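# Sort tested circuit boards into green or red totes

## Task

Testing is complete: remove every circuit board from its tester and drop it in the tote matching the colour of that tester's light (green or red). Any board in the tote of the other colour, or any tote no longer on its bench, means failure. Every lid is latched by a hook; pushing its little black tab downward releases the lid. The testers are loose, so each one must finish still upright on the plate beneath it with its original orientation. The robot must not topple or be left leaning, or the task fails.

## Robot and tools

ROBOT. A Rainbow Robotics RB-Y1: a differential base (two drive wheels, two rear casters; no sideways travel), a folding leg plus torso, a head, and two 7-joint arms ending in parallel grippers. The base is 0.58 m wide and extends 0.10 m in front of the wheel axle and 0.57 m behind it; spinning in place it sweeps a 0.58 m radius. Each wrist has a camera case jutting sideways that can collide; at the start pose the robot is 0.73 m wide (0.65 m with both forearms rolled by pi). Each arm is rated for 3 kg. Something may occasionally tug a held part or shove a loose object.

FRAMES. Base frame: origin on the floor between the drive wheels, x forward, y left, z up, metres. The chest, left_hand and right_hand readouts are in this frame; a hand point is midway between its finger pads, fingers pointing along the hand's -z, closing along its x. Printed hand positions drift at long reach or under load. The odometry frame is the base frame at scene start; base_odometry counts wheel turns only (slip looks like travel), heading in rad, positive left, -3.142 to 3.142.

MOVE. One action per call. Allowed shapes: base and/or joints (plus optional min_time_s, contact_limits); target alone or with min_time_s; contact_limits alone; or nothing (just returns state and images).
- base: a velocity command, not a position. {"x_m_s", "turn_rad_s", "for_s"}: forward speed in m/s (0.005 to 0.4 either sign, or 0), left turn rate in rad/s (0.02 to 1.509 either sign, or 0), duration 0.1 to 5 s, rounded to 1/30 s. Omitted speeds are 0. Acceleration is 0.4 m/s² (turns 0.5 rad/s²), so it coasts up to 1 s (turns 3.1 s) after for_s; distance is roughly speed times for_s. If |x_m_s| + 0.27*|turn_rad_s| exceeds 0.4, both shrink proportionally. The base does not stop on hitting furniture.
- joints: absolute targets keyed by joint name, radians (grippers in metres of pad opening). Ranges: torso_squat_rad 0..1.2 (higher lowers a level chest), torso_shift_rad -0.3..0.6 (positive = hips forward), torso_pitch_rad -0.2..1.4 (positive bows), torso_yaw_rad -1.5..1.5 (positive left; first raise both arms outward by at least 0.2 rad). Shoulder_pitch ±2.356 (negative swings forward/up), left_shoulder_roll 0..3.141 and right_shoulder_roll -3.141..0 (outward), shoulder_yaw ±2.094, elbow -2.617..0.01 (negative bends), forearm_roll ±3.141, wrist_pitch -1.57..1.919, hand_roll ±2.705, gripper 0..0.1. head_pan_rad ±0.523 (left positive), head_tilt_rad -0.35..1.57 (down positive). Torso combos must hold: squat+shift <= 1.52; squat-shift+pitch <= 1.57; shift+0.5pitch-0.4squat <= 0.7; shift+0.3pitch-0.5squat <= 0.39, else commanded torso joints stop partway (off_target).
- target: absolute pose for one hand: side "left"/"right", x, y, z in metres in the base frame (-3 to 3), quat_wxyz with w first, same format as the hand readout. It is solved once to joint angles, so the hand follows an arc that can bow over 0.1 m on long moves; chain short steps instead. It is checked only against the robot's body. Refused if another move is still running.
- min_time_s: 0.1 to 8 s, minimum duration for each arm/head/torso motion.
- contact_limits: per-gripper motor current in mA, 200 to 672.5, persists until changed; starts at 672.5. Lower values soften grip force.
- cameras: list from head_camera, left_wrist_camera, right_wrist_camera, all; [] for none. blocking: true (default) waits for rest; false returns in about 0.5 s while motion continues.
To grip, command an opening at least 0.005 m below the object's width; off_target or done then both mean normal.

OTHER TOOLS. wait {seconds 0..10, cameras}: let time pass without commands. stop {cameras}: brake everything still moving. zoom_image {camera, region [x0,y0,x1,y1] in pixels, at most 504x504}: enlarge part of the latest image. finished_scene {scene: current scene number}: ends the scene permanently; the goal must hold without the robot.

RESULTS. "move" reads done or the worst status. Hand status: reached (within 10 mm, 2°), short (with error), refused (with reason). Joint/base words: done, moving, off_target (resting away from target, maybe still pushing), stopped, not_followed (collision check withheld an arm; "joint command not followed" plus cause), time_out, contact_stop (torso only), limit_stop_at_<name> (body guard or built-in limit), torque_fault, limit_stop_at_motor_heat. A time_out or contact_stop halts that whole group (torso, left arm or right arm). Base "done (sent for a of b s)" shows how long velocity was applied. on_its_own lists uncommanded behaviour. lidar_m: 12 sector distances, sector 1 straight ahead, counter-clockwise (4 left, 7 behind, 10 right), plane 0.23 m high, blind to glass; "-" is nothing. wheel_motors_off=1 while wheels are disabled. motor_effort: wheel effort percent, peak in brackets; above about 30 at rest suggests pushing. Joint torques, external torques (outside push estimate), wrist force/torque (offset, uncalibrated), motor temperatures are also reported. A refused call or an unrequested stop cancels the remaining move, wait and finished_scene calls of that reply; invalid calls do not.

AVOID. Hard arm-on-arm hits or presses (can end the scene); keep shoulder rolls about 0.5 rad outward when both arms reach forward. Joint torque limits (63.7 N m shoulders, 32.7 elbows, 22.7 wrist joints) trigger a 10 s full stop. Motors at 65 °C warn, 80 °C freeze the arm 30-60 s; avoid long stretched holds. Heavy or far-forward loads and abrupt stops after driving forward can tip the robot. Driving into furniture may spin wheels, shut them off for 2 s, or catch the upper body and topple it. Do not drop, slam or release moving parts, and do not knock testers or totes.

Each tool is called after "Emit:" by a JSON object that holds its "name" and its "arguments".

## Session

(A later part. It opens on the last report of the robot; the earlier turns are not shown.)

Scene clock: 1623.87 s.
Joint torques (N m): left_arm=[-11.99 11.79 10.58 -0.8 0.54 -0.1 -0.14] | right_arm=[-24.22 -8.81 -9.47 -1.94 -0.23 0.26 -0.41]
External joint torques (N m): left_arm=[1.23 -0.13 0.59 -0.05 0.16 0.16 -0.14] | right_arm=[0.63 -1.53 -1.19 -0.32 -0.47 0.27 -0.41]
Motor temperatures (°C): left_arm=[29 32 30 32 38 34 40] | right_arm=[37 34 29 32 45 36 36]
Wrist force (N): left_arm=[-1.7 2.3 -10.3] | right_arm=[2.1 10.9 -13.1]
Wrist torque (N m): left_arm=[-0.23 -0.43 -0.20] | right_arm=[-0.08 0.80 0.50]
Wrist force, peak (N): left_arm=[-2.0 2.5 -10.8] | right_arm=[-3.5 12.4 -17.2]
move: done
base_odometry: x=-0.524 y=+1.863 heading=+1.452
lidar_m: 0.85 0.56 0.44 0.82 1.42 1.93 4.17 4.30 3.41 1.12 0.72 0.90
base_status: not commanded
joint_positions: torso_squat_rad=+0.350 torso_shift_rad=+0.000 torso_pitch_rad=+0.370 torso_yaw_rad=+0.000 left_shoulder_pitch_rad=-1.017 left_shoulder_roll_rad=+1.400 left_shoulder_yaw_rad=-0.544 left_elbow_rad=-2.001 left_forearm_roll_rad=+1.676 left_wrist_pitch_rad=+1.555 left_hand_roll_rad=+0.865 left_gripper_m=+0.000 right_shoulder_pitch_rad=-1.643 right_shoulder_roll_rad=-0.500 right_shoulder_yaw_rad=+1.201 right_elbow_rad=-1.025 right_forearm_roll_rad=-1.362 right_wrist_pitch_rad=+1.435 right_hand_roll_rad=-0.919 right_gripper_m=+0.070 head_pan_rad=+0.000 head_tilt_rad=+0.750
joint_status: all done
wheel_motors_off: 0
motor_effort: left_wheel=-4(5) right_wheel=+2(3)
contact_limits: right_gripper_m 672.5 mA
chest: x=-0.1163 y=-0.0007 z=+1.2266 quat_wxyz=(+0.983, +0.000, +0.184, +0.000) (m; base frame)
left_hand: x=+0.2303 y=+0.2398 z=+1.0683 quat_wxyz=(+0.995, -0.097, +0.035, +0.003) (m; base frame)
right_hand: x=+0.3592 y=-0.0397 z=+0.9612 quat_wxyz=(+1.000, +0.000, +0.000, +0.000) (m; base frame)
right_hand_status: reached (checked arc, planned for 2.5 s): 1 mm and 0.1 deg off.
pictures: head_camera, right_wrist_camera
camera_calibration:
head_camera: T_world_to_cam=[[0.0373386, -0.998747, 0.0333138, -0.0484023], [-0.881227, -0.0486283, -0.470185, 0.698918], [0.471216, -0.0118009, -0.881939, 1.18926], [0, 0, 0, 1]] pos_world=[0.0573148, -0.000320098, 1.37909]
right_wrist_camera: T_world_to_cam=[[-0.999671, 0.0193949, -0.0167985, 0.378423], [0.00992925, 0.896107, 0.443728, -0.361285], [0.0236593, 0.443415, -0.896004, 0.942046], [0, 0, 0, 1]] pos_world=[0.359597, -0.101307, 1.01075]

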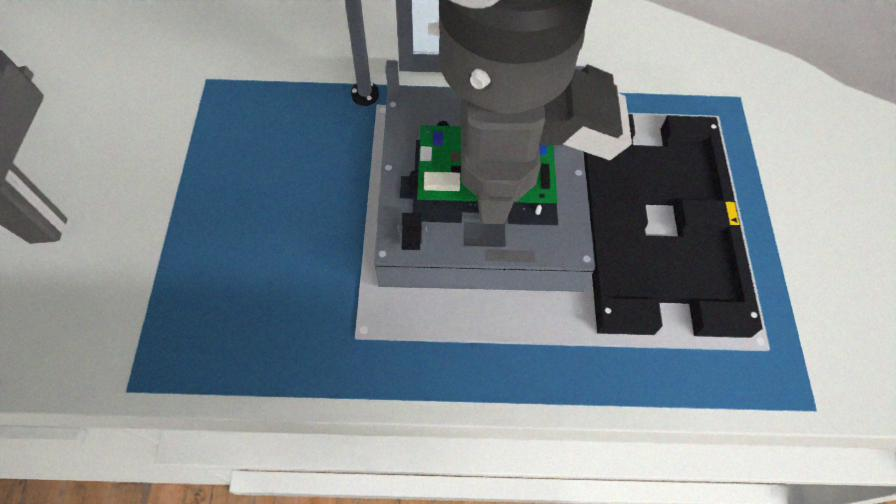

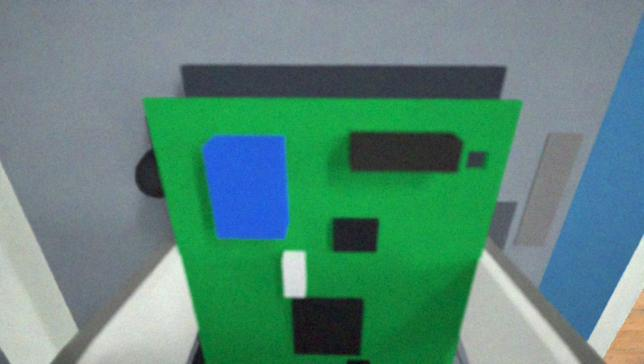

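Board out, tester unaffected.

Emit:
{"name": "move", "arguments": {"target": {"side":"right","x":0.352,"y":-0.04,"z":1.0,"quat_wxyz":[1,0,0,0]}, "min_time_s": 2, "cameras": []}}

Emit:
{"name": "move", "arguments": {"target": {"side":"right","x":0.31,"y":-0.06,"z":1.12,"quat_wxyz":[1,0,0,0]}, "min_time_s": 1.5, "cameras": ["head_camera"]}}

Emit:
{"name": "zoom_image", "arguments": {"camera": "head_camera", "region": [340, 40, 620, 360]}}

Emit:
{"name": "move", "arguments": {"base": {"x_m_s":-0.25,"for_s":3.4}, "cameras": ["head_camera"]}}

Scene clock: 1632.97 s.
Joint torques (N m): left_arm=[-12.12 11.77 10.66 -0.91 0.63 -0.08 -0.2] | right_arm=[-24.03 -9.03 -10 -1.71 -0.26 0.24 -0.35]
External joint torques (N m): left_arm=[1.09 -0.14 0.67 -0.16 0.25 0.18 -0.2] | right_arm=[0.63 -1.5 -0.93 -0.26 -0.5 0.25 -0.35]
Motor temperatures (°C): left_arm=[29 32 30 32 38 34 40] | right_arm=[37 34 29 32 45 36 36]
Wrist force (N): left_arm=[-1.6 2.2 -10.2] | right_arm=[2.5 10.9 -13.3]
Wrist torque (N m): left_arm=[-0.22 -0.41 -0.20] | right_arm=[-0.07 0.89 0.51]
Wrist force, peak (N): left_arm=[-1.9 2.4 -10.7] | right_arm=[2.2 11.0 -13.7]
move: done
base_odometry: x=-0.524 y=+1.863 heading=+1.452
lidar_m: 0.86 0.56 0.44 0.81 1.41 1.93 4.16 4.30 3.40 1.12 0.70 0.90
base_status: not commanded
joint_positions: torso_squat_rad=+0.350 torso_shift_rad=+0.000 torso_pitch_rad=+0.370 torso_yaw_rad=+0.000 left_shoulder_pitch_rad=-1.017 left_shoulder_roll_rad=+1.400 left_shoulder_yaw_rad=-0.544 left_elbow_rad=-2.001 left_forearm_roll_rad=+1.676 left_wrist_pitch_rad=+1.555 left_hand_roll_rad=+0.865 left_gripper_m=+0.000 right_shoulder_pitch_rad=-1.687 right_shoulder_roll_rad=-0.567 right_shoulder_yaw_rad=+1.173 right_elbow_rad=-1.149 right_forearm_roll_rad=-1.397 right_wrist_pitch_rad=+1.512 right_hand_roll_rad=-0.984 right_gripper_m=+0.070 head_pan_rad=+0.000 head_tilt_rad=+0.750
joint_status: all done
wheel_motors_off: 0
motor_effort: left_wheel=-3(4) right_wheel=+2(3)
contact_limits: right_gripper_m 672.5 mA
chest: x=-0.1163 y=-0.0007 z=+1.2266 quat_wxyz=(+0.983, +0.000, +0.184, +0.000) (m; base frame)
left_hand: x=+0.2303 y=+0.2398 z=+1.0683 quat_wxyz=(+0.995, -0.097, +0.035, +0.003) (m; base frame)
right_hand: x=+0.3519 y=-0.0399 z=+0.9998 quat_wxyz=(+1.000, +0.000, +0.000, +0.000) (m; base frame)
right_hand_status: reached (checked arc, planned for 2.0 s): 0 mm and 0.1 deg off.
pictures: none
No camera images: "cameras" was empty.

Scene clock: 1634.80 s.
Joint torques (N m): left_arm=[-11.99 11.76 10.58 -0.95 0.52 -0.11 -0.17] | right_arm=[-21.81 -8.79 -10.8 -0.52 -0.14 0.1 -0.25]
External joint torques (N m): left_arm=[1.22 -0.15 0.6 -0.2 0.14 0.15 -0.17] | right_arm=[1.09 -1.13 -0.46 -0.2 -0.37 0.1 -0.25]
Motor temperatures (°C): left_arm=[29 32 30 32 38 34 40] | right_arm=[37 34 29 32 45 36 36]
Wrist force (N): left_arm=[-1.8 2.1 -10.3] | right_arm=[2.4 10.6 -13.6]
Wrist torque (N m): left_arm=[-0.19 -0.42 -0.20] | right_arm=[-0.03 0.88 0.53]
Wrist force, peak (N): left_arm=[-2.1 2.4 -10.5] | right_arm=[2.2 10.4 -14.0]
move: done
base_odometry: x=-0.524 y=+1.863 heading=+1.452
lidar_m: 0.86 0.56 0.44 0.82 1.41 1.92 4.17 4.30 3.41 1.12 0.71 0.90
base_status: not commanded
joint_positions: torso_squat_rad=+0.350 torso_shift_rad=+0.000 torso_pitch_rad=+0.370 torso_yaw_rad=+0.000 left_shoulder_pitch_rad=-1.017 left_shoulder_roll_rad=+1.400 left_shoulder_yaw_rad=-0.544 left_elbow_rad=-2.001 left_forearm_roll_rad=+1.676 left_wrist_pitch_rad=+1.555 left_hand_roll_rad=+0.865 left_gripper_m=+0.000 right_shoulder_pitch_rad=-1.814 right_shoulder_roll_rad=-0.783 right_shoulder_yaw_rad=+1.050 right_elbow_rad=-1.499 right_forearm_roll_rad=-1.566 right_wrist_pitch_rad=+1.739 right_hand_roll_rad=-1.171 right_gripper_m=+0.070 head_pan_rad=+0.000 head_tilt_rad=+0.750
joint_status: all done
wheel_motors_off: 0
motor_effort: left_wheel=-2(4) right_wheel=+2(4)
contact_limits: right_gripper_m 672.5 mA
chest: x=-0.1162 y=-0.0007 z=+1.2266 quat_wxyz=(+0.983, +0.000, +0.184, +0.000) (m; base frame)
left_hand: x=+0.2303 y=+0.2398 z=+1.0683 quat_wxyz=(+0.995, -0.097, +0.035, +0.003) (m; base frame)
right_hand: x=+0.3102 y=-0.0600 z=+1.1197 quat_wxyz=(+1.000, -0.001, +0.001, +0.000) (m; base frame)
right_hand_status: reached (checked arc, planned for 1.5 s): 0 mm and 0.1 deg off.
pictures: head_camera
camera_calibration:
head_camera: T_world_to_cam=[[0.0373388, -0.998747, 0.0333085, -0.0483992], [-0.88124, -0.0486257, -0.47016, 0.698908], [0.471191, -0.0117976, -0.881952, 1.18926], [0, 0, 0, 1]] pos_world=[0.0573459, -0.000323352, 1.37908]

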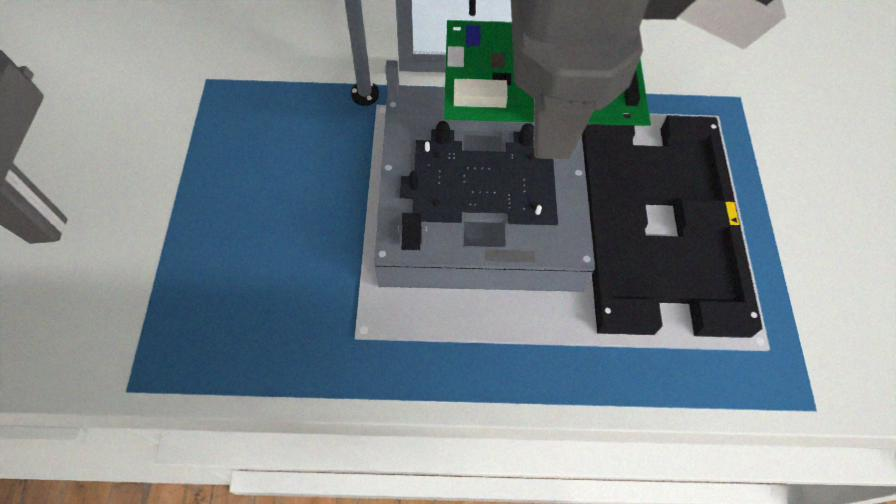

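Scaled by 1.575 from the camera's 896x504 image, which has a finer 1280x720 frame.

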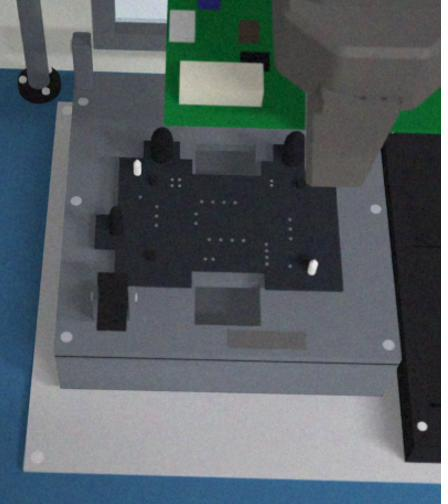

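Scene clock: 1639.53 s.
Joint torques (N m): left_arm=[-12.17 11.83 10.43 -0.77 0.55 -0.07 -0.2] | right_arm=[-21.97 -8.72 -10.7 -0.08 0.05 0.1 -0.21]
External joint torques (N m): left_arm=[1.04 -0.09 0.44 -0.02 0.17 0.19 -0.2] | right_arm=[0.93 -1.06 -0.36 0.23 -0.18 0.09 -0.21]
Motor temperatures (°C): left_arm=[29 32 30 32 38 34 40] | right_arm=[37 34 29 32 45 36 36]
Wrist force (N): left_arm=[-1.9 2.1 -10.1] | right_arm=[2.3 10.6 -13.5]
Wrist torque (N m): left_arm=[-0.19 -0.43 -0.20] | right_arm=[-0.01 0.87 0.52]
Wrist force, peak (N): left_arm=[-2.2 2.4 -10.6] | right_arm=[2.9 10.7 -13.9]
move: done
base_odometry: x=-0.624 y=+1.019 heading=+1.452
lidar_m: 1.58 1.12 1.41 1.35 1.40 1.91 3.31 3.49 3.41 3.28 1.47 1.25
base_status: done (sent for 3.4 of 3.4 s)
joint_positions: torso_squat_rad=+0.350 torso_shift_rad=+0.000 torso_pitch_rad=+0.370 torso_yaw_rad=+0.000 left_shoulder_pitch_rad=-1.017 left_shoulder_roll_rad=+1.400 left_shoulder_yaw_rad=-0.544 left_elbow_rad=-2.001 left_forearm_roll_rad=+1.676 left_wrist_pitch_rad=+1.555 left_hand_roll_rad=+0.865 left_gripper_m=+0.000 right_shoulder_pitch_rad=-1.814 right_shoulder_roll_rad=-0.783 right_shoulder_yaw_rad=+1.050 right_elbow_rad=-1.499 right_forearm_roll_rad=-1.566 right_wrist_pitch_rad=+1.739 right_hand_roll_rad=-1.171 right_gripper_m=+0.070 head_pan_rad=+0.000 head_tilt_rad=+0.750
joint_status: not commanded
wheel_motors_off: 0
motor_effort: left_wheel=-2(22) right_wheel=+5(20)
contact_limits: right_gripper_m 672.5 mA
chest: x=-0.1162 y=-0.0007 z=+1.2266 quat_wxyz=(+0.983, +0.000, +0.184, +0.000) (m; base frame)
left_hand: x=+0.2304 y=+0.2398 z=+1.0683 quat_wxyz=(+0.995, -0.097, +0.035, +0.003) (m; base frame)
right_hand: x=+0.3102 y=-0.0600 z=+1.1197 quat_wxyz=(+1.000, -0.001, +0.001, +0.000) (m; base frame)
pictures: head_camera
camera_calibration:
head_camera: T_world_to_cam=[[0.0373384, -0.998748, 0.0333047, -0.0483967], [-0.881266, -0.0486229, -0.470112, 0.698879], [0.471143, -0.011797, -0.881978, 1.18926], [0, 0, 0, 1]] pos_world=[0.0573943, -0.000324834, 1.37906]

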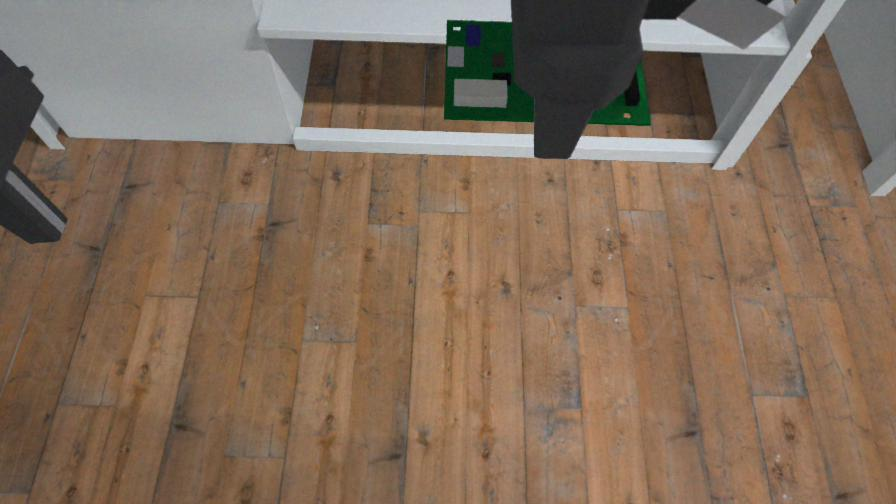

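Emit:
{"name": "move", "arguments": {"base": {"turn_rad_s":-0.8,"for_s":2.98}, "joints": {"head_tilt_rad":0.35,"torso_pitch_rad":0.3}, "cameras": ["head_camera"]}}

Scene clock: 1654.47 s.
Joint torques (N m): left_arm=[-12.32 11.27 10.58 -0.48 0.38 -0.25 -0.23] | right_arm=[-21.26 -8.77 -10.43 0.32 0.07 -0.03 -0.24]
External joint torques (N m): left_arm=[1.27 -0.3 0.5 -0.15 0.11 0.1 -0.23] | right_arm=[1.52 -0.95 -0.12 0.12 -0.29 0.03 -0.24]
Motor temperatures (°C): left_arm=[29 32 30 32 38 34 40] | right_arm=[37 34 29 32 45 36 36]
Wrist force (N): left_arm=[-2.1 2.4 -10.3] | right_arm=[2.0 10.5 -13.6]
Wrist torque (N m): left_arm=[-0.21 -0.43 -0.21] | right_arm=[-0.02 0.86 0.52]
Wrist force, peak (N): left_arm=[-2.6 2.5 -10.8] | right_arm=[2.7 10.6 -14.0]
move: done
base_odometry: x=-0.624 y=+1.019 heading=-0.921
lidar_m: 3.82 3.26 3.00 1.24 1.44 1.13 1.22 1.38 1.38 1.58 2.64 3.31
base_status: done (sent for 2.97 of 2.97 s)
joint_positions: torso_squat_rad=+0.350 torso_shift_rad=+0.000 torso_pitch_rad=+0.300 torso_yaw_rad=+0.000 left_shoulder_pitch_rad=-1.017 left_shoulder_roll_rad=+1.400 left_shoulder_yaw_rad=-0.544 left_elbow_rad=-2.001 left_forearm_roll_rad=+1.676 left_wrist_pitch_rad=+1.555 left_hand_roll_rad=+0.865 left_gripper_m=+0.000 right_shoulder_pitch_rad=-1.814 right_shoulder_roll_rad=-0.783 right_shoulder_yaw_rad=+1.050 right_elbow_rad=-1.499 right_forearm_roll_rad=-1.566 right_wrist_pitch_rad=+1.739 right_hand_roll_rad=-1.171 right_gripper_m=+0.070 head_pan_rad=+0.000 head_tilt_rad=+0.350
joint_status: all done
wheel_motors_off: 0
motor_effort: left_wheel=+3(30) right_wheel=+2(26)
contact_limits: right_gripper_m 672.5 mA
chest: x=-0.1367 y=-0.0007 z=+1.2337 quat_wxyz=(+0.989, +0.000, +0.149, +0.000) (m; base frame)
left_hand: x=+0.2201 y=+0.2397 z=+1.1001 quat_wxyz=(+0.995, -0.097, +0.000, +0.000) (m; base frame)
right_hand: x=+0.2962 y=-0.0600 z=+1.1569 quat_wxyz=(+0.999, -0.001, -0.035, +0.000) (m; base frame)
pictures: head_camera
camera_calibration:
head_camera: T_world_to_cam=[[0.0177967, -0.99876, 0.0465027, -0.067463], [-0.57281, -0.0483055, -0.818264, 1.18704], [0.819495, -0.0120748, -0.572959, 0.797954], [0, 0, 0, 1]] pos_world=[0.027231, -0.00040344, 1.43165]

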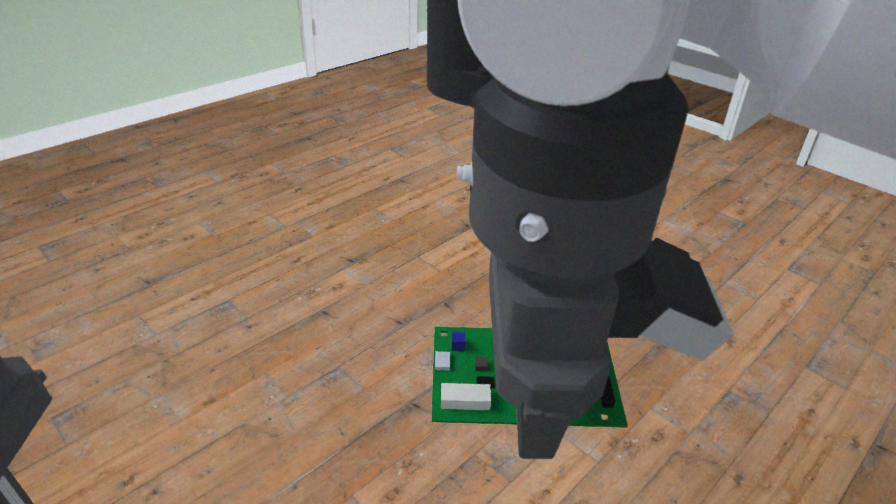

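Emit:
{"name": "move", "arguments": {"base": {"x_m_s":0.35,"for_s":5}, "cameras": []}}

Emit:
{"name": "move", "arguments": {"base": {"x_m_s":0.35,"for_s":3.2}, "cameras": []}}

Emit:
{"name": "move", "arguments": {"base": {"turn_rad_s":-0.6,"for_s":1.28}, "cameras": ["head_camera"]}}

Scene clock: 1665.37 s.
Joint torques (N m): left_arm=[-12.52 11.37 10.35 -0.4 0.49 -0.21 -0.18] | right_arm=[-21.17 -8.55 -10.42 0.37 0.07 -0.08 -0.27]
External joint torques (N m): left_arm=[1.07 -0.2 0.27 -0.07 0.21 0.14 -0.18] | right_arm=[1.61 -0.73 -0.11 0.17 -0.29 -0.02 -0.28]
Motor temperatures (°C): left_arm=[29 32 30 32 38 34 40] | right_arm=[37 34 29 32 45 36 36]
Wrist force (N): left_arm=[-2.3 2.3 -10.5] | right_arm=[1.5 10.6 -13.5]
Wrist torque (N m): left_arm=[-0.22 -0.45 -0.19] | right_arm=[-0.03 0.82 0.51]
Wrist force, peak (N): left_arm=[-2.7 2.6 -10.7] | right_arm=[2.2 10.6 -14.0]
move: done
base_odometry: x=+0.434 y=-0.375 heading=-0.921
lidar_m: 2.29 2.04 2.05 2.34 2.26 2.22 2.82 2.60 2.59 2.97 2.00 2.26
base_status: done (sent for 5 of 5 s)
joint_positions: torso_squat_rad=+0.350 torso_shift_rad=+0.000 torso_pitch_rad=+0.300 torso_yaw_rad=+0.000 left_shoulder_pitch_rad=-1.017 left_shoulder_roll_rad=+1.400 left_shoulder_yaw_rad=-0.544 left_elbow_rad=-2.001 left_forearm_roll_rad=+1.676 left_wrist_pitch_rad=+1.555 left_hand_roll_rad=+0.865 left_gripper_m=+0.000 right_shoulder_pitch_rad=-1.814 right_shoulder_roll_rad=-0.783 right_shoulder_yaw_rad=+1.050 right_elbow_rad=-1.499 right_forearm_roll_rad=-1.566 right_wrist_pitch_rad=+1.739 right_hand_roll_rad=-1.171 right_gripper_m=+0.070 head_pan_rad=+0.000 head_tilt_rad=+0.350
joint_status: not commanded
wheel_motors_off: 0
motor_effort: left_wheel=-2(31) right_wheel=+0(27)
contact_limits: right_gripper_m 672.5 mA
chest: x=-0.1366 y=-0.0007 z=+1.2337 quat_wxyz=(+0.989, +0.000, +0.149, +0.000) (m; base frame)
left_hand: x=+0.2202 y=+0.2397 z=+1.1000 quat_wxyz=(+0.995, -0.097, +0.000, +0.000) (m; base frame)
right_hand: x=+0.2962 y=-0.0600 z=+1.1569 quat_wxyz=(+0.999, -0.001, -0.034, +0.000) (m; base frame)
pictures: none
No camera images: "cameras" was empty.

Scene clock: 1670.00 s.
Joint torques (N m): left_arm=[-12.31 11.21 10.58 -0.37 0.42 -0.19 -0.2] | right_arm=[-21.08 -8.4 -10.72 0.29 0.16 -0.02 -0.24]
External joint torques (N m): left_arm=[1.27 -0.36 0.5 -0.03 0.15 0.16 -0.2] | right_arm=[1.71 -0.58 -0.41 0.09 -0.2 0.03 -0.25]
Motor temperatures (°C): left_arm=[29 32 30 32 38 34 40] | right_arm=[37 34 29 32 45 36 36]
Wrist force (N): left_arm=[-2.4 2.1 -10.4] | right_arm=[1.8 10.6 -13.4]
Wrist torque (N m): left_arm=[-0.19 -0.47 -0.20] | right_arm=[-0.03 0.85 0.52]
Wrist force, peak (N): left_arm=[-2.4 2.5 -10.8] | right_arm=[1.8 10.7 -13.9]
move: done
base_odometry: x=+1.111 y=-1.267 heading=-0.922
lidar_m: 1.36 1.24 1.27 1.44 2.48 3.10 3.94 3.37 3.22 1.48 1.65 1.23
base_status: done (sent for 3.2 of 3.2 s)
joint_positions: torso_squat_rad=+0.350 torso_shift_rad=+0.000 torso_pitch_rad=+0.300 torso_yaw_rad=+0.000 left_shoulder_pitch_rad=-1.017 left_shoulder_roll_rad=+1.400 left_shoulder_yaw_rad=-0.544 left_elbow_rad=-2.001 left_forearm_roll_rad=+1.676 left_wrist_pitch_rad=+1.555 left_hand_roll_rad=+0.865 left_gripper_m=+0.000 right_shoulder_pitch_rad=-1.814 right_shoulder_roll_rad=-0.783 right_shoulder_yaw_rad=+1.050 right_elbow_rad=-1.499 right_forearm_roll_rad=-1.566 right_wrist_pitch_rad=+1.739 right_hand_roll_rad=-1.171 right_gripper_m=+0.070 head_pan_rad=+0.000 head_tilt_rad=+0.350
joint_status: not commanded
wheel_motors_off: 0
motor_effort: left_wheel=-1(19) right_wheel=+0(25)
contact_limits: right_gripper_m 672.5 mA
chest: x=-0.1366 y=-0.0007 z=+1.2337 quat_wxyz=(+0.989, +0.000, +0.149, +0.000) (m; base frame)
left_hand: x=+0.2202 y=+0.2397 z=+1.1000 quat_wxyz=(+0.995, -0.097, +0.000, +0.000) (m; base frame)
right_hand: x=+0.2962 y=-0.0600 z=+1.1569 quat_wxyz=(+0.999, -0.001, -0.035, +0.000) (m; base frame)
pictures: none
No camera images: "cameras" was empty.

Scene clock: 1672.77 s.
Joint torques (N m): left_arm=[-12.57 11.27 10.55 -0.43 0.49 -0.27 -0.24] | right_arm=[-21.15 -8.53 -10.53 0.29 0.03 0.04 -0.28]
External joint torques (N m): left_arm=[1.02 -0.31 0.47 -0.09 0.21 0.08 -0.24] | right_arm=[1.64 -0.7 -0.22 0.09 -0.33 0.09 -0.28]
Motor temperatures (°C): left_arm=[29 32 30 32 38 34 40] | right_arm=[37 34 29 32 45 36 36]
Wrist force (N): left_arm=[-2.4 2.1 -10.5] | right_arm=[1.7 10.6 -13.4]
Wrist torque (N m): left_arm=[-0.18 -0.48 -0.20] | right_arm=[-0.02 0.82 0.50]
Wrist force, peak (N): left_arm=[-2.2 2.6 -10.7] | right_arm=[1.9 10.9 -13.9]
move: done
base_odometry: x=+1.111 y=-1.267 heading=-1.681
lidar_m: 1.23 1.24 1.30 1.23 1.32 1.83 3.10 3.18 3.49 3.37 1.72 1.44
base_status: done (sent for 1.27 of 1.27 s)
joint_positions: torso_squat_rad=+0.350 torso_shift_rad=+0.000 torso_pitch_rad=+0.300 torso_yaw_rad=+0.000 left_shoulder_pitch_rad=-1.017 left_shoulder_roll_rad=+1.400 left_shoulder_yaw_rad=-0.544 left_elbow_rad=-2.001 left_forearm_roll_rad=+1.676 left_wrist_pitch_rad=+1.555 left_hand_roll_rad=+0.865 left_gripper_m=+0.000 right_shoulder_pitch_rad=-1.814 right_shoulder_roll_rad=-0.783 right_shoulder_yaw_rad=+1.050 right_elbow_rad=-1.499 right_forearm_roll_rad=-1.566 right_wrist_pitch_rad=+1.739 right_hand_roll_rad=-1.171 right_gripper_m=+0.070 head_pan_rad=+0.000 head_tilt_rad=+0.350
joint_status: not commanded
wheel_motors_off: 0
motor_effort: left_wheel=+3(25) right_wheel=+0(26)
contact_limits: right_gripper_m 672.5 mA
chest: x=-0.1366 y=-0.0007 z=+1.2337 quat_wxyz=(+0.989, +0.000, +0.149, +0.000) (m; base frame)
left_hand: x=+0.2202 y=+0.2397 z=+1.1000 quat_wxyz=(+0.995, -0.097, +0.000, +0.000) (m; base frame)
right_hand: x=+0.2962 y=-0.0600 z=+1.1569 quat_wxyz=(+0.999, -0.001, -0.035, +0.000) (m; base frame)
pictures: head_camera
camera_calibration:
head_camera: T_world_to_cam=[[0.0177998, -0.99876, 0.0464944, -0.0674593], [-0.572903, -0.0482991, -0.818199, 1.18698], [0.81943, -0.012073, -0.573052, 0.798005], [0, 0, 0, 1]] pos_world=[0.0273156, -0.000411373, 1.43162]

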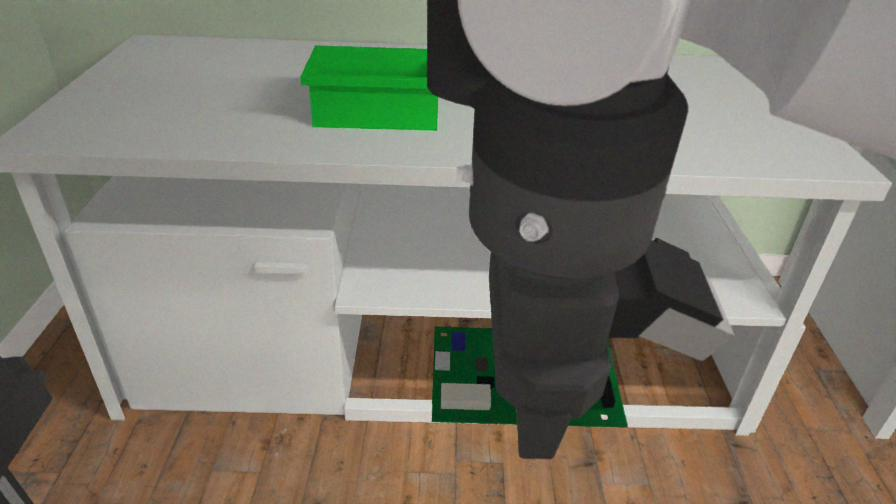

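Emit:
{"name": "move", "arguments": {"base": {"turn_rad_s":0.5,"for_s":0.66}, "cameras": []}}

Emit:
{"name": "move", "arguments": {"base": {"x_m_s":0.3,"for_s":2.15}, "cameras": []}}

Emit:
{"name": "move", "arguments": {"target": {"side":"right","x":0.28,"y":-0.2,"z":1.12,"quat_wxyz":[1,0,0,0]}, "cameras": []}}

Emit:
{"name": "move", "arguments": {"base": {"turn_rad_s":-0.5,"for_s":0.68}, "joints": {"head_tilt_rad":0.55}, "cameras": ["head_camera"]}}

Scene clock: 1689.73 s.
Joint torques (N m): left_arm=[-12.58 11.33 10.65 -0.44 0.47 -0.16 -0.14] | right_arm=[-21.19 -8.63 -10.58 0.25 0.01 -0.04 -0.21]
External joint torques (N m): left_arm=[1.01 -0.25 0.57 -0.11 0.19 0.19 -0.14] | right_arm=[1.6 -0.8 -0.27 0.05 -0.35 0.01 -0.22]
Motor temperatures (°C): left_arm=[29 32 30 32 38 34 40] | right_arm=[37 34 29 32 45 36 36]
Wrist force (N): left_arm=[-2.2 2.1 -10.4] | right_arm=[1.9 10.7 -13.5]
Wrist torque (N m): left_arm=[-0.18 -0.46 -0.20] | right_arm=[-0.03 0.84 0.51]
Wrist force, peak (N): left_arm=[-2.4 2.6 -10.8] | right_arm=[1.9 10.7 -13.9]
move: done
base_odometry: x=+1.111 y=-1.267 heading=-1.459
lidar_m: 1.23 1.35 1.24 1.27 1.45 2.43 3.10 3.97 3.38 3.23 1.45 1.62
base_status: done (sent for 0.67 of 0.67 s)
joint_positions: torso_squat_rad=+0.350 torso_shift_rad=+0.000 torso_pitch_rad=+0.300 torso_yaw_rad=+0.000 left_shoulder_pitch_rad=-1.017 left_shoulder_roll_rad=+1.400 left_shoulder_yaw_rad=-0.544 left_elbow_rad=-2.001 left_forearm_roll_rad=+1.676 left_wrist_pitch_rad=+1.555 left_hand_roll_rad=+0.865 left_gripper_m=+0.000 right_shoulder_pitch_rad=-1.814 right_shoulder_roll_rad=-0.783 right_shoulder_yaw_rad=+1.050 right_elbow_rad=-1.499 right_forearm_roll_rad=-1.566 right_wrist_pitch_rad=+1.739 right_hand_roll_rad=-1.171 right_gripper_m=+0.070 head_pan_rad=+0.000 head_tilt_rad=+0.350
joint_status: not commanded
wheel_motors_off: 0
motor_effort: left_wheel=-1(21) right_wheel=+0(15)
contact_limits: right_gripper_m 672.5 mA
chest: x=-0.1366 y=-0.0007 z=+1.2337 quat_wxyz=(+0.989, +0.000, +0.149, +0.000) (m; base frame)
left_hand: x=+0.2202 y=+0.2397 z=+1.1000 quat_wxyz=(+0.995, -0.097, +0.000, +0.000) (m; base frame)
right_hand: x=+0.2962 y=-0.0600 z=+1.1569 quat_wxyz=(+0.999, -0.001, -0.035, +0.000) (m; base frame)
pictures: none
No camera images: "cameras" was empty.

Scene clock: 1693.00 s.
Joint torques (N m): left_arm=[-12.54 11.26 10.51 -0.38 0.36 -0.29 -0.15] | right_arm=[-20.96 -8.64 -10.19 0.38 0.06 0 -0.27]
External joint torques (N m): left_arm=[1.05 -0.31 0.43 -0.05 0.09 0.06 -0.15] | right_arm=[1.83 -0.82 0.12 0.18 -0.3 0.05 -0.28]
Motor temperatures (°C): left_arm=[29 32 30 32 38 34 40] | right_arm=[37 34 29 32 45 36 36]
Wrist force (N): left_arm=[-2.2 2.3 -10.3] | right_arm=[2.0 10.7 -13.5]
Wrist torque (N m): left_arm=[-0.21 -0.42 -0.19] | right_arm=[-0.04 0.85 0.50]
Wrist force, peak (N): left_arm=[-2.2 2.2 -10.8] | right_arm=[2.0 10.8 -13.8]
move: done
base_odometry: x=+1.183 y=-1.913 heading=-1.460
lidar_m: 0.57 0.63 1.10 1.10 1.28 2.15 3.75 4.15 3.52 1.51 1.12 1.22
base_status: done (sent for 2.17 of 2.17 s)
joint_positions: torso_squat_rad=+0.350 torso_shift_rad=+0.000 torso_pitch_rad=+0.300 torso_yaw_rad=+0.000 left_shoulder_pitch_rad=-1.017 left_shoulder_roll_rad=+1.400 left_shoulder_yaw_rad=-0.544 left_elbow_rad=-2.001 left_forearm_roll_rad=+1.676 left_wrist_pitch_rad=+1.555 left_hand_roll_rad=+0.865 left_gripper_m=+0.000 right_shoulder_pitch_rad=-1.814 right_shoulder_roll_rad=-0.783 right_shoulder_yaw_rad=+1.050 right_elbow_rad=-1.499 right_forearm_roll_rad=-1.566 right_wrist_pitch_rad=+1.739 right_hand_roll_rad=-1.171 right_gripper_m=+0.070 head_pan_rad=+0.000 head_tilt_rad=+0.350
joint_status: not commanded
wheel_motors_off: 0
motor_effort: left_wheel=-7(24) right_wheel=+2(31)
contact_limits: right_gripper_m 672.5 mA
chest: x=-0.1366 y=-0.0007 z=+1.2337 quat_wxyz=(+0.989, +0.000, +0.149, +0.000) (m; base frame)
left_hand: x=+0.2202 y=+0.2397 z=+1.1000 quat_wxyz=(+0.995, -0.097, +0.000, +0.000) (m; base frame)
right_hand: x=+0.2963 y=-0.0600 z=+1.1569 quat_wxyz=(+0.999, -0.001, -0.034, +0.000) (m; base frame)
pictures: none
No camera images: "cameras" was empty.

Scene clock: 1694.37 s.
Joint torques (N m): left_arm=[-12.43 11.26 10.63 -0.47 0.51 -0.29 -0.21] | right_arm=[-19.14 -7.46 -11.69 -0.28 -0.15 -0.28 -0.19]
External joint torques (N m): left_arm=[1.16 -0.32 0.55 -0.13 0.24 0.06 -0.21] | right_arm=[0.68 1.64 -0.99 -0.6 -0.4 -0.28 -0.19]
Motor temperatures (°C): left_arm=[29 32 30 32 38 34 40] | right_arm=[37 34 29 32 45 36 36]
Wrist force (N): left_arm=[-2.5 2.3 -10.5] | right_arm=[2.4 10.9 -13.4]
Wrist torque (N m): left_arm=[-0.23 -0.50 -0.19] | right_arm=[-0.05 0.86 0.54]
Wrist force, peak (N): left_arm=[-2.5 2.7 -10.7] | right_arm=[2.1 11.3 -13.9]
move: done
base_odometry: x=+1.183 y=-1.913 heading=-1.460
lidar_m: 0.58 0.63 1.10 1.09 1.28 2.15 3.75 4.16 3.53 1.51 1.12 1.22
base_status: not commanded
joint_positions: torso_squat_rad=+0.350 torso_shift_rad=+0.000 torso_pitch_rad=+0.300 torso_yaw_rad=+0.000 left_shoulder_pitch_rad=-1.017 left_shoulder_roll_rad=+1.400 left_shoulder_yaw_rad=-0.544 left_elbow_rad=-2.001 left_forearm_roll_rad=+1.676 left_wrist_pitch_rad=+1.555 left_hand_roll_rad=+0.865 left_gripper_m=+0.000 right_shoulder_pitch_rad=-1.572 right_shoulder_roll_rad=-1.175 right_shoulder_yaw_rad=+1.013 right_elbow_rad=-1.714 right_forearm_roll_rad=-1.623 right_wrist_pitch_rad=+1.673 right_hand_roll_rad=-0.956 right_gripper_m=+0.070 head_pan_rad=+0.000 head_tilt_rad=+0.350
joint_status: all done
wheel_motors_off: 0
motor_effort: left_wheel=-7(8) right_wheel=+5(7)
contact_limits: right_gripper_m 672.5 mA
chest: x=-0.1366 y=-0.0007 z=+1.2337 quat_wxyz=(+0.989, +0.000, +0.149, +0.000) (m; base frame)
left_hand: x=+0.2202 y=+0.2397 z=+1.1000 quat_wxyz=(+0.995, -0.097, +0.000, +0.000) (m; base frame)
right_hand: x=+0.2797 y=-0.2003 z=+1.1203 quat_wxyz=(+1.000, -0.003, +0.000, -0.001) (m; base frame)
right_hand_status: reached (checked arc, planned for 0.7 s): 1 mm and 0.3 deg off.
pictures: none
No camera images: "cameras" was empty.

Scene clock: 1696.00 s.
Joint torques (N m): left_arm=[-12.61 11.4 10.51 -0.35 0.43 -0.28 -0.16] | right_arm=[-19.14 -7.84 -11.38 -0.04 -0.14 -0.3 -0.14]
External joint torques (N m): left_arm=[0.98 -0.17 0.43 -0.02 0.15 0.07 -0.16] | right_arm=[0.68 1.26 -0.67 -0.36 -0.38 -0.3 -0.14]
Motor temperatures (°C): left_arm=[29 32 30 32 38 34 40] | right_arm=[37 34 29 32 45 36 36]
Wrist force (N): left_arm=[-2.2 2.4 -10.6] | right_arm=[2.2 10.7 -13.2]
Wrist torque (N m): left_arm=[-0.23 -0.44 -0.20] | right_arm=[-0.05 0.84 0.53]
Wrist force, peak (N): left_arm=[-2.4 2.4 -10.9] | right_arm=[2.2 11.3 -13.3]
move: done
base_odometry: x=+1.183 y=-1.913 heading=-1.682
lidar_m: 0.57 0.58 0.78 1.10 1.15 1.62 3.75 4.02 3.64 3.20 1.12 1.28
base_status: done (sent for 0.67 of 0.67 s)
joint_positions: torso_squat_rad=+0.350 torso_shift_rad=+0.000 torso_pitch_rad=+0.300 torso_yaw_rad=+0.000 left_shoulder_pitch_rad=-1.017 left_shoulder_roll_rad=+1.400 left_shoulder_yaw_rad=-0.544 left_elbow_rad=-2.001 left_forearm_roll_rad=+1.676 left_wrist_pitch_rad=+1.555 left_hand_roll_rad=+0.865 left_gripper_m=+0.000 right_shoulder_pitch_rad=-1.572 right_shoulder_roll_rad=-1.175 right_shoulder_yaw_rad=+1.013 right_elbow_rad=-1.714 right_forearm_roll_rad=-1.623 right_wrist_pitch_rad=+1.673 right_hand_roll_rad=-0.956 right_gripper_m=+0.070 head_pan_rad=+0.000 head_tilt_rad=+0.550
joint_status: all done
wheel_motors_off: 0
motor_effort: left_wheel=+0(22) right_wheel=-1(24)
contact_limits: right_gripper_m 672.5 mA
chest: x=-0.1366 y=-0.0007 z=+1.2337 quat_wxyz=(+0.989, +0.000, +0.149, +0.000) (m; base frame)
left_hand: x=+0.2202 y=+0.2397 z=+1.1000 quat_wxyz=(+0.995, -0.097, +0.000, +0.000) (m; base frame)
right_hand: x=+0.2797 y=-0.2002 z=+1.1203 quat_wxyz=(+1.000, -0.003, +0.000, -0.001) (m; base frame)
pictures: head_camera
camera_calibration:
head_camera: T_world_to_cam=[[0.0268403, -0.998757, 0.0420076, -0.0605762], [-0.724028, -0.0483975, -0.688071, 0.993906], [0.689249, -0.0119466, -0.724426, 1.00531], [0, 0, 0, 1]] pos_world=[0.0283311, -0.00038819, 1.4147]

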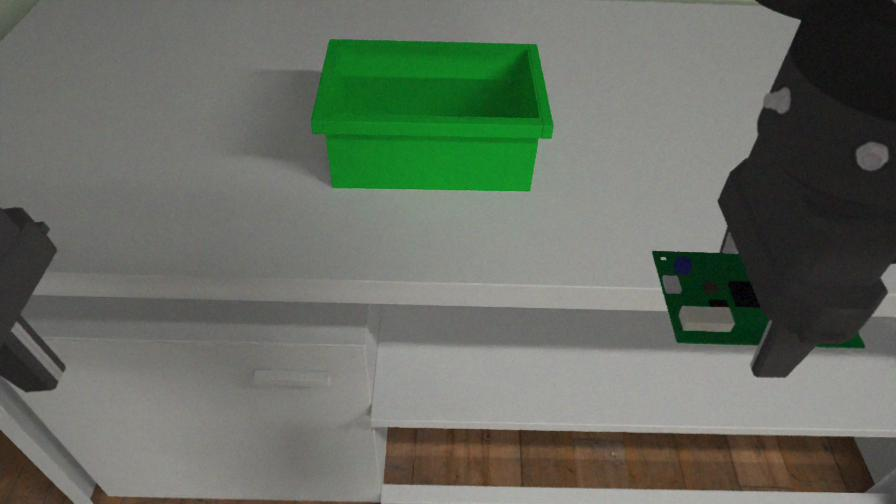

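Emit:
{"name": "move", "arguments": {"base": {"x_m_s":0.15,"for_s":2.2}, "joints": {"head_tilt_rad":0.75}, "cameras": ["head_camera"]}}

Scene clock: 1709.43 s.
Joint torques (N m): left_arm=[-12.43 11.18 10.68 -0.4 0.48 -0.28 -0.12] | right_arm=[-18.86 -7.66 -10.96 0.27 -0.05 -0.29 -0.16]
External joint torques (N m): left_arm=[1.16 -0.39 0.6 -0.06 0.21 0.07 -0.12] | right_arm=[0.96 1.44 -0.26 -0.05 -0.3 -0.29 -0.16]
Motor temperatures (°C): left_arm=[29 32 30 32 38 34 40] | right_arm=[37 34 29 32 45 36 36]
Wrist force (N): left_arm=[-2.4 2.3 -10.5] | right_arm=[2.2 10.8 -13.4]
Wrist torque (N m): left_arm=[-0.22 -0.47 -0.20] | right_arm=[-0.07 0.83 0.52]
Wrist force, peak (N): left_arm=[-2.4 2.3 -10.8] | right_arm=[2.6 10.9 -13.7]
move: done
base_odometry: x=+1.146 y=-2.241 heading=-1.682
lidar_m: 0.49 0.26 0.33 0.76 1.14 1.61 4.08 4.33 3.64 1.03 1.01 0.93
base_status: done (sent for 2.2 of 2.2 s)
joint_positions: torso_squat_rad=+0.350 torso_shift_rad=+0.000 torso_pitch_rad=+0.300 torso_yaw_rad=+0.000 left_shoulder_pitch_rad=-1.017 left_shoulder_roll_rad=+1.400 left_shoulder_yaw_rad=-0.544 left_elbow_rad=-2.001 left_forearm_roll_rad=+1.676 left_wrist_pitch_rad=+1.555 left_hand_roll_rad=+0.865 left_gripper_m=+0.000 right_shoulder_pitch_rad=-1.572 right_shoulder_roll_rad=-1.175 right_shoulder_yaw_rad=+1.013 right_elbow_rad=-1.714 right_forearm_roll_rad=-1.623 right_wrist_pitch_rad=+1.673 right_hand_roll_rad=-0.956 right_gripper_m=+0.070 head_pan_rad=+0.000 head_tilt_rad=+0.750
joint_status: all done
wheel_motors_off: 0
motor_effort: left_wheel=-2(28) right_wheel=-1(25)
contact_limits: right_gripper_m 672.5 mA
chest: x=-0.1366 y=-0.0007 z=+1.2337 quat_wxyz=(+0.989, +0.000, +0.149, +0.000) (m; base frame)
left_hand: x=+0.2202 y=+0.2397 z=+1.1000 quat_wxyz=(+0.995, -0.097, +0.000, +0.000) (m; base frame)
right_hand: x=+0.2797 y=-0.2002 z=+1.1204 quat_wxyz=(+1.000, -0.003, +0.000, -0.001) (m; base frame)
pictures: head_camera
camera_calibration:
head_camera: T_world_to_cam=[[0.0348275, -0.998752, 0.035803, -0.0513243], [-0.846256, -0.0485292, -0.530561, 0.763578], [0.531637, -0.0118204, -0.84689, 1.17013], [0, 0, 0, 1]] pos_world=[0.0258843, -0.000372894, 1.39794]

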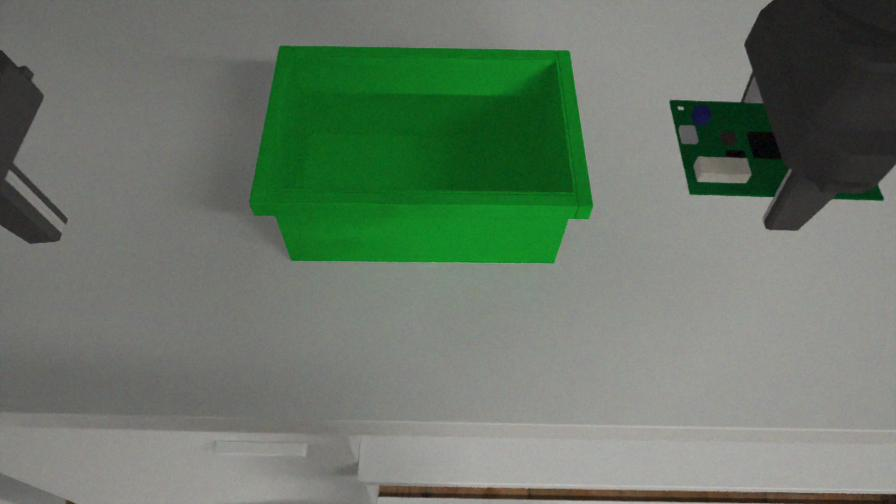

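Emit:
{"name": "move", "arguments": {"base": {"x_m_s":0.08,"for_s":0.4}, "cameras": ["head_camera"]}}

Emit:
{"name": "move", "arguments": {"joints": {"torso_pitch_rad":0.37}, "cameras": []}}

Emit:
{"name": "move", "arguments": {"target": {"side":"right","x":0.34,"y":-0.04,"z":1.11,"quat_wxyz":[1,0,0,0]}, "min_time_s": 1.5, "cameras": []}}

Emit:
{"name": "move", "arguments": {"target": {"side":"right","x":0.365,"y":0.01,"z":1.04,"quat_wxyz":[1,0,0,0]}, "min_time_s": 1.5, "cameras": ["head_camera","right_wrist_camera"]}}

Scene clock: 1719.60 s.
Joint torques (N m): left_arm=[-12.41 11.21 10.45 -0.38 0.55 -0.24 -0.24] | right_arm=[-18.8 -7.67 -11.04 0.49 -0.07 -0.11 -0.18]
External joint torques (N m): left_arm=[1.18 -0.37 0.37 -0.04 0.27 0.11 -0.24] | right_arm=[1.02 1.43 -0.34 0.16 -0.32 -0.11 -0.18]
Motor temperatures (°C): left_arm=[29 32 30 32 38 34 40] | right_arm=[37 34 29 32 45 36 36]
Wrist force (N): left_arm=[-2.3 2.1 -10.4] | right_arm=[2.0 10.6 -13.2]
Wrist torque (N m): left_arm=[-0.19 -0.47 -0.19] | right_arm=[-0.03 0.83 0.51]
Wrist force, peak (N): left_arm=[-2.3 2.5 -10.7] | right_arm=[3.0 10.7 -13.7]
move: done
base_odometry: x=+1.143 y=-2.273 heading=-1.682
lidar_m: 0.49 0.23 0.29 0.72 1.14 1.60 4.11 4.36 3.65 1.02 1.00 0.90
base_status: done (sent for 0.4 of 0.4 s)
joint_positions: torso_squat_rad=+0.350 torso_shift_rad=+0.000 torso_pitch_rad=+0.300 torso_yaw_rad=+0.000 left_shoulder_pitch_rad=-1.017 left_shoulder_roll_rad=+1.400 left_shoulder_yaw_rad=-0.544 left_elbow_rad=-2.001 left_forearm_roll_rad=+1.676 left_wrist_pitch_rad=+1.555 left_hand_roll_rad=+0.865 left_gripper_m=+0.000 right_shoulder_pitch_rad=-1.572 right_shoulder_roll_rad=-1.175 right_shoulder_yaw_rad=+1.013 right_elbow_rad=-1.714 right_forearm_roll_rad=-1.623 right_wrist_pitch_rad=+1.673 right_hand_roll_rad=-0.956 right_gripper_m=+0.070 head_pan_rad=+0.000 head_tilt_rad=+0.750
joint_status: not commanded
wheel_motors_off: 0
motor_effort: left_wheel=-5(20) right_wheel=-2(23)
contact_limits: right_gripper_m 672.5 mA
chest: x=-0.1366 y=-0.0007 z=+1.2337 quat_wxyz=(+0.989, +0.000, +0.149, +0.000) (m; base frame)
left_hand: x=+0.2202 y=+0.2397 z=+1.1000 quat_wxyz=(+0.995, -0.097, +0.000, +0.000) (m; base frame)
right_hand: x=+0.2797 y=-0.2002 z=+1.1204 quat_wxyz=(+1.000, -0.003, +0.000, -0.001) (m; base frame)
pictures: head_camera
camera_calibration:
head_camera: T_world_to_cam=[[0.0348278, -0.998752, 0.0358028, -0.0513239], [-0.846261, -0.0485293, -0.530554, 0.76357], [0.531629, -0.0118204, -0.846895, 1.17014], [0, 0, 0, 1]] pos_world=[0.0258883, -0.000372798, 1.39793]

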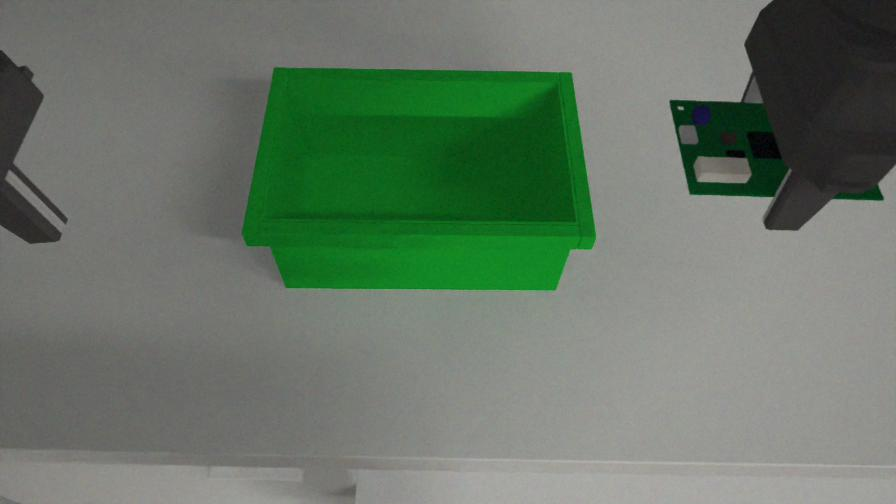

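Scene clock: 1720.63 s.
Joint torques (N m): left_arm=[-12.15 11.64 10.44 -0.76 0.55 -0.12 -0.18] | right_arm=[-18.67 -7.93 -10.9 0.15 -0.14 -0.09 -0.06]
External joint torques (N m): left_arm=[1.06 -0.27 0.45 -0.02 0.17 0.14 -0.18] | right_arm=[0.96 1.53 -0.23 0.26 -0.27 -0.17 -0.06]
Motor temperatures (°C): left_arm=[29 32 30 32 38 34 40] | right_arm=[37 34 29 32 45 36 36]
Wrist force (N): left_arm=[-1.9 2.2 -10.4] | right_arm=[2.8 10.4 -13.2]
Wrist torque (N m): left_arm=[-0.21 -0.43 -0.19] | right_arm=[-0.01 0.91 0.51]
Wrist force, peak (N): left_arm=[-1.7 2.5 -10.8] | right_arm=[2.9 10.9 -13.8]
move: done
base_odometry: x=+1.143 y=-2.273 heading=-1.682
lidar_m: 0.49 0.23 0.29 0.72 1.14 1.60 4.11 4.36 3.64 1.01 1.00 0.90
base_status: not commanded
joint_positions: torso_squat_rad=+0.350 torso_shift_rad=+0.000 torso_pitch_rad=+0.370 torso_yaw_rad=+0.000 left_shoulder_pitch_rad=-1.017 left_shoulder_roll_rad=+1.400 left_shoulder_yaw_rad=-0.544 left_elbow_rad=-2.001 left_forearm_roll_rad=+1.676 left_wrist_pitch_rad=+1.555 left_hand_roll_rad=+0.865 left_gripper_m=+0.000 right_shoulder_pitch_rad=-1.572 right_shoulder_roll_rad=-1.175 right_shoulder_yaw_rad=+1.013 right_elbow_rad=-1.714 right_forearm_roll_rad=-1.623 right_wrist_pitch_rad=+1.673 right_hand_roll_rad=-0.956 right_gripper_m=+0.070 head_pan_rad=+0.000 head_tilt_rad=+0.750
joint_status: all done
wheel_motors_off: 0
motor_effort: left_wheel=-2(3) right_wheel=-2(2)
contact_limits: right_gripper_m 672.5 mA
chest: x=-0.1162 y=-0.0007 z=+1.2266 quat_wxyz=(+0.983, +0.000, +0.184, +0.000) (m; base frame)
left_hand: x=+0.2304 y=+0.2398 z=+1.0683 quat_wxyz=(+0.995, -0.097, +0.035, +0.003) (m; base frame)
right_hand: x=+0.2912 y=-0.2001 z=+1.0845 quat_wxyz=(+0.999, -0.003, +0.035, +0.000) (m; base frame)
pictures: none
No camera images: "cameras" was empty.

Scene clock: 1722.47 s.
Joint torques (N m): left_arm=[-12.21 11.57 10.38 -0.85 0.56 -0.22 -0.27] | right_arm=[-22.92 -6.42 -8.15 0.13 0.22 0.21 -0.28]
External joint torques (N m): left_arm=[1 -0.34 0.39 -0.1 0.18 0.04 -0.27] | right_arm=[1.36 1.53 1.52 0.87 -0.02 0.23 -0.28]
Motor temperatures (°C): left_arm=[29 32 30 32 38 34 40] | right_arm=[37 34 29 32 45 36 36]
Wrist force (N): left_arm=[-1.9 2.4 -10.3] | right_arm=[2.4 10.7 -13.3]
Wrist torque (N m): left_arm=[-0.23 -0.46 -0.19] | right_arm=[-0.03 0.87 0.52]
Wrist force, peak (N): left_arm=[-2.0 2.6 -10.5] | right_arm=[3.0 10.9 -13.6]
move: done
base_odometry: x=+1.143 y=-2.273 heading=-1.682
lidar_m: 0.48 0.23 0.29 0.72 1.15 1.61 4.11 4.36 3.64 1.01 1.00 0.90
base_status: not commanded
joint_positions: torso_squat_rad=+0.350 torso_shift_rad=+0.000 torso_pitch_rad=+0.370 torso_yaw_rad=+0.000 left_shoulder_pitch_rad=-1.017 left_shoulder_roll_rad=+1.400 left_shoulder_yaw_rad=-0.544 left_elbow_rad=-2.001 left_forearm_roll_rad=+1.676 left_wrist_pitch_rad=+1.555 left_hand_roll_rad=+0.865 left_gripper_m=+0.000 right_shoulder_pitch_rad=-1.842 right_shoulder_roll_rad=-0.665 right_shoulder_yaw_rad=+1.064 right_elbow_rad=-1.278 right_forearm_roll_rad=-1.513 right_wrist_pitch_rad=+1.720 right_hand_roll_rad=-1.067 right_gripper_m=+0.070 head_pan_rad=+0.000 head_tilt_rad=+0.750
joint_status: all done
wheel_motors_off: 0
motor_effort: left_wheel=-3(3) right_wheel=+0(2)
contact_limits: right_gripper_m 672.5 mA
chest: x=-0.1162 y=-0.0007 z=+1.2266 quat_wxyz=(+0.983, +0.000, +0.184, +0.000) (m; base frame)
left_hand: x=+0.2304 y=+0.2398 z=+1.0683 quat_wxyz=(+0.995, -0.097, +0.035, +0.003) (m; base frame)
right_hand: x=+0.3395 y=-0.0402 z=+1.1102 quat_wxyz=(+1.000, +0.001, -0.002, +0.000) (m; base frame)
right_hand_status: reached (checked arc, planned for 1.5 s): 1 mm and 0.3 deg off.
pictures: none
No camera images: "cameras" was empty.

Scene clock: 1724.30 s.
Joint torques (N m): left_arm=[-12.43 11.64 10.31 -0.73 0.52 -0.06 -0.2] | right_arm=[-22.16 -6.07 -6.62 -0.41 0.29 -0.29 0.25]
External joint torques (N m): left_arm=[0.78 -0.28 0.32 0.02 0.14 0.2 -0.2] | right_arm=[3.44 1.74 0.96 0.97 0.04 -0.27 0.25]
Motor temperatures (°C): left_arm=[29 32 30 32 38 34 40] | right_arm=[37 34 29 32 45 36 36]
Wrist force (N): left_arm=[-1.9 2.2 -10.2] | right_arm=[2.2 10.3 -13.1]
Wrist torque (N m): left_arm=[-0.22 -0.44 -0.19] | right_arm=[0.01 0.85 0.49]
Wrist force, peak (N): left_arm=[-1.7 2.4 -10.8] | right_arm=[2.3 10.8 -13.6]
move: done
base_odometry: x=+1.143 y=-2.273 heading=-1.682
lidar_m: 0.48 0.23 0.28 0.72 1.14 1.60 4.10 4.36 3.65 1.02 1.00 0.90
base_status: not commanded
joint_positions: torso_squat_rad=+0.350 torso_shift_rad=+0.000 torso_pitch_rad=+0.370 torso_yaw_rad=+0.000 left_shoulder_pitch_rad=-1.017 left_shoulder_roll_rad=+1.400 left_shoulder_yaw_rad=-0.544 left_elbow_rad=-2.001 left_forearm_roll_rad=+1.676 left_wrist_pitch_rad=+1.555 left_hand_roll_rad=+0.865 left_gripper_m=+0.000 right_shoulder_pitch_rad=-1.828 right_shoulder_roll_rad=-0.395 right_shoulder_yaw_rad=+1.135 right_elbow_rad=-0.893 right_forearm_roll_rad=-1.416 right_wrist_pitch_rad=+1.575 right_hand_roll_rad=-0.931 right_gripper_m=+0.070 head_pan_rad=+0.000 head_tilt_rad=+0.750
joint_status: all done
wheel_motors_off: 0
motor_effort: left_wheel=-2(4) right_wheel=+0(2)
contact_limits: right_gripper_m 672.5 mA
chest: x=-0.1162 y=-0.0007 z=+1.2266 quat_wxyz=(+0.983, +0.000, +0.184, +0.000) (m; base frame)
left_hand: x=+0.2304 y=+0.2398 z=+1.0683 quat_wxyz=(+0.995, -0.097, +0.035, +0.003) (m; base frame)
right_hand: x=+0.3646 y=+0.0097 z=+1.0404 quat_wxyz=(+1.000, +0.001, -0.003, +0.000) (m; base frame)
right_hand_status: reached (checked arc, planned for 1.5 s): 1 mm and 0.4 deg off.
pictures: head_camera, right_wrist_camera
camera_calibration:
head_camera: T_world_to_cam=[[0.037293, -0.99875, 0.0332682, -0.0483878], [-0.881294, -0.0485651, -0.470066, 0.698835], [0.471094, -0.0117888, -0.882004, 1.18927], [0, 0, 0, 1]] pos_world=[0.0574259, -0.000368203, 1.37905]
right_wrist_camera: T_world_to_cam=[[-0.999524, 0.0211166, -0.0224711, 0.390026], [0.00885536, 0.894598, 0.446783, -0.443544], [0.0295371, 0.446372, -0.89436, 0.987071], [0, 0, 0, 1]] pos_world=[0.364614, -0.0520434, 1.08973]

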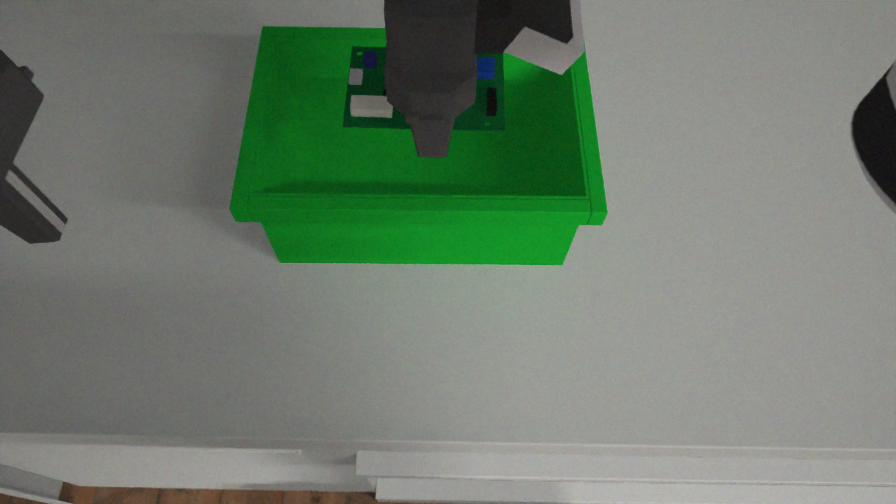

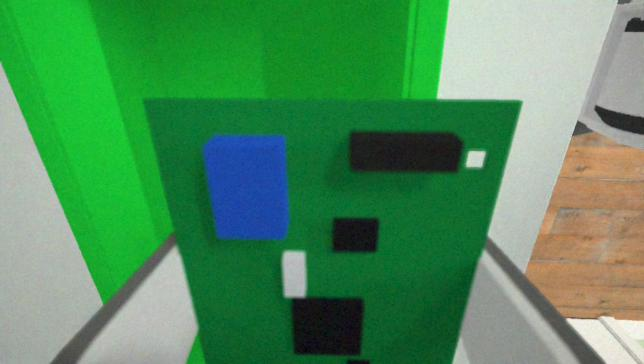

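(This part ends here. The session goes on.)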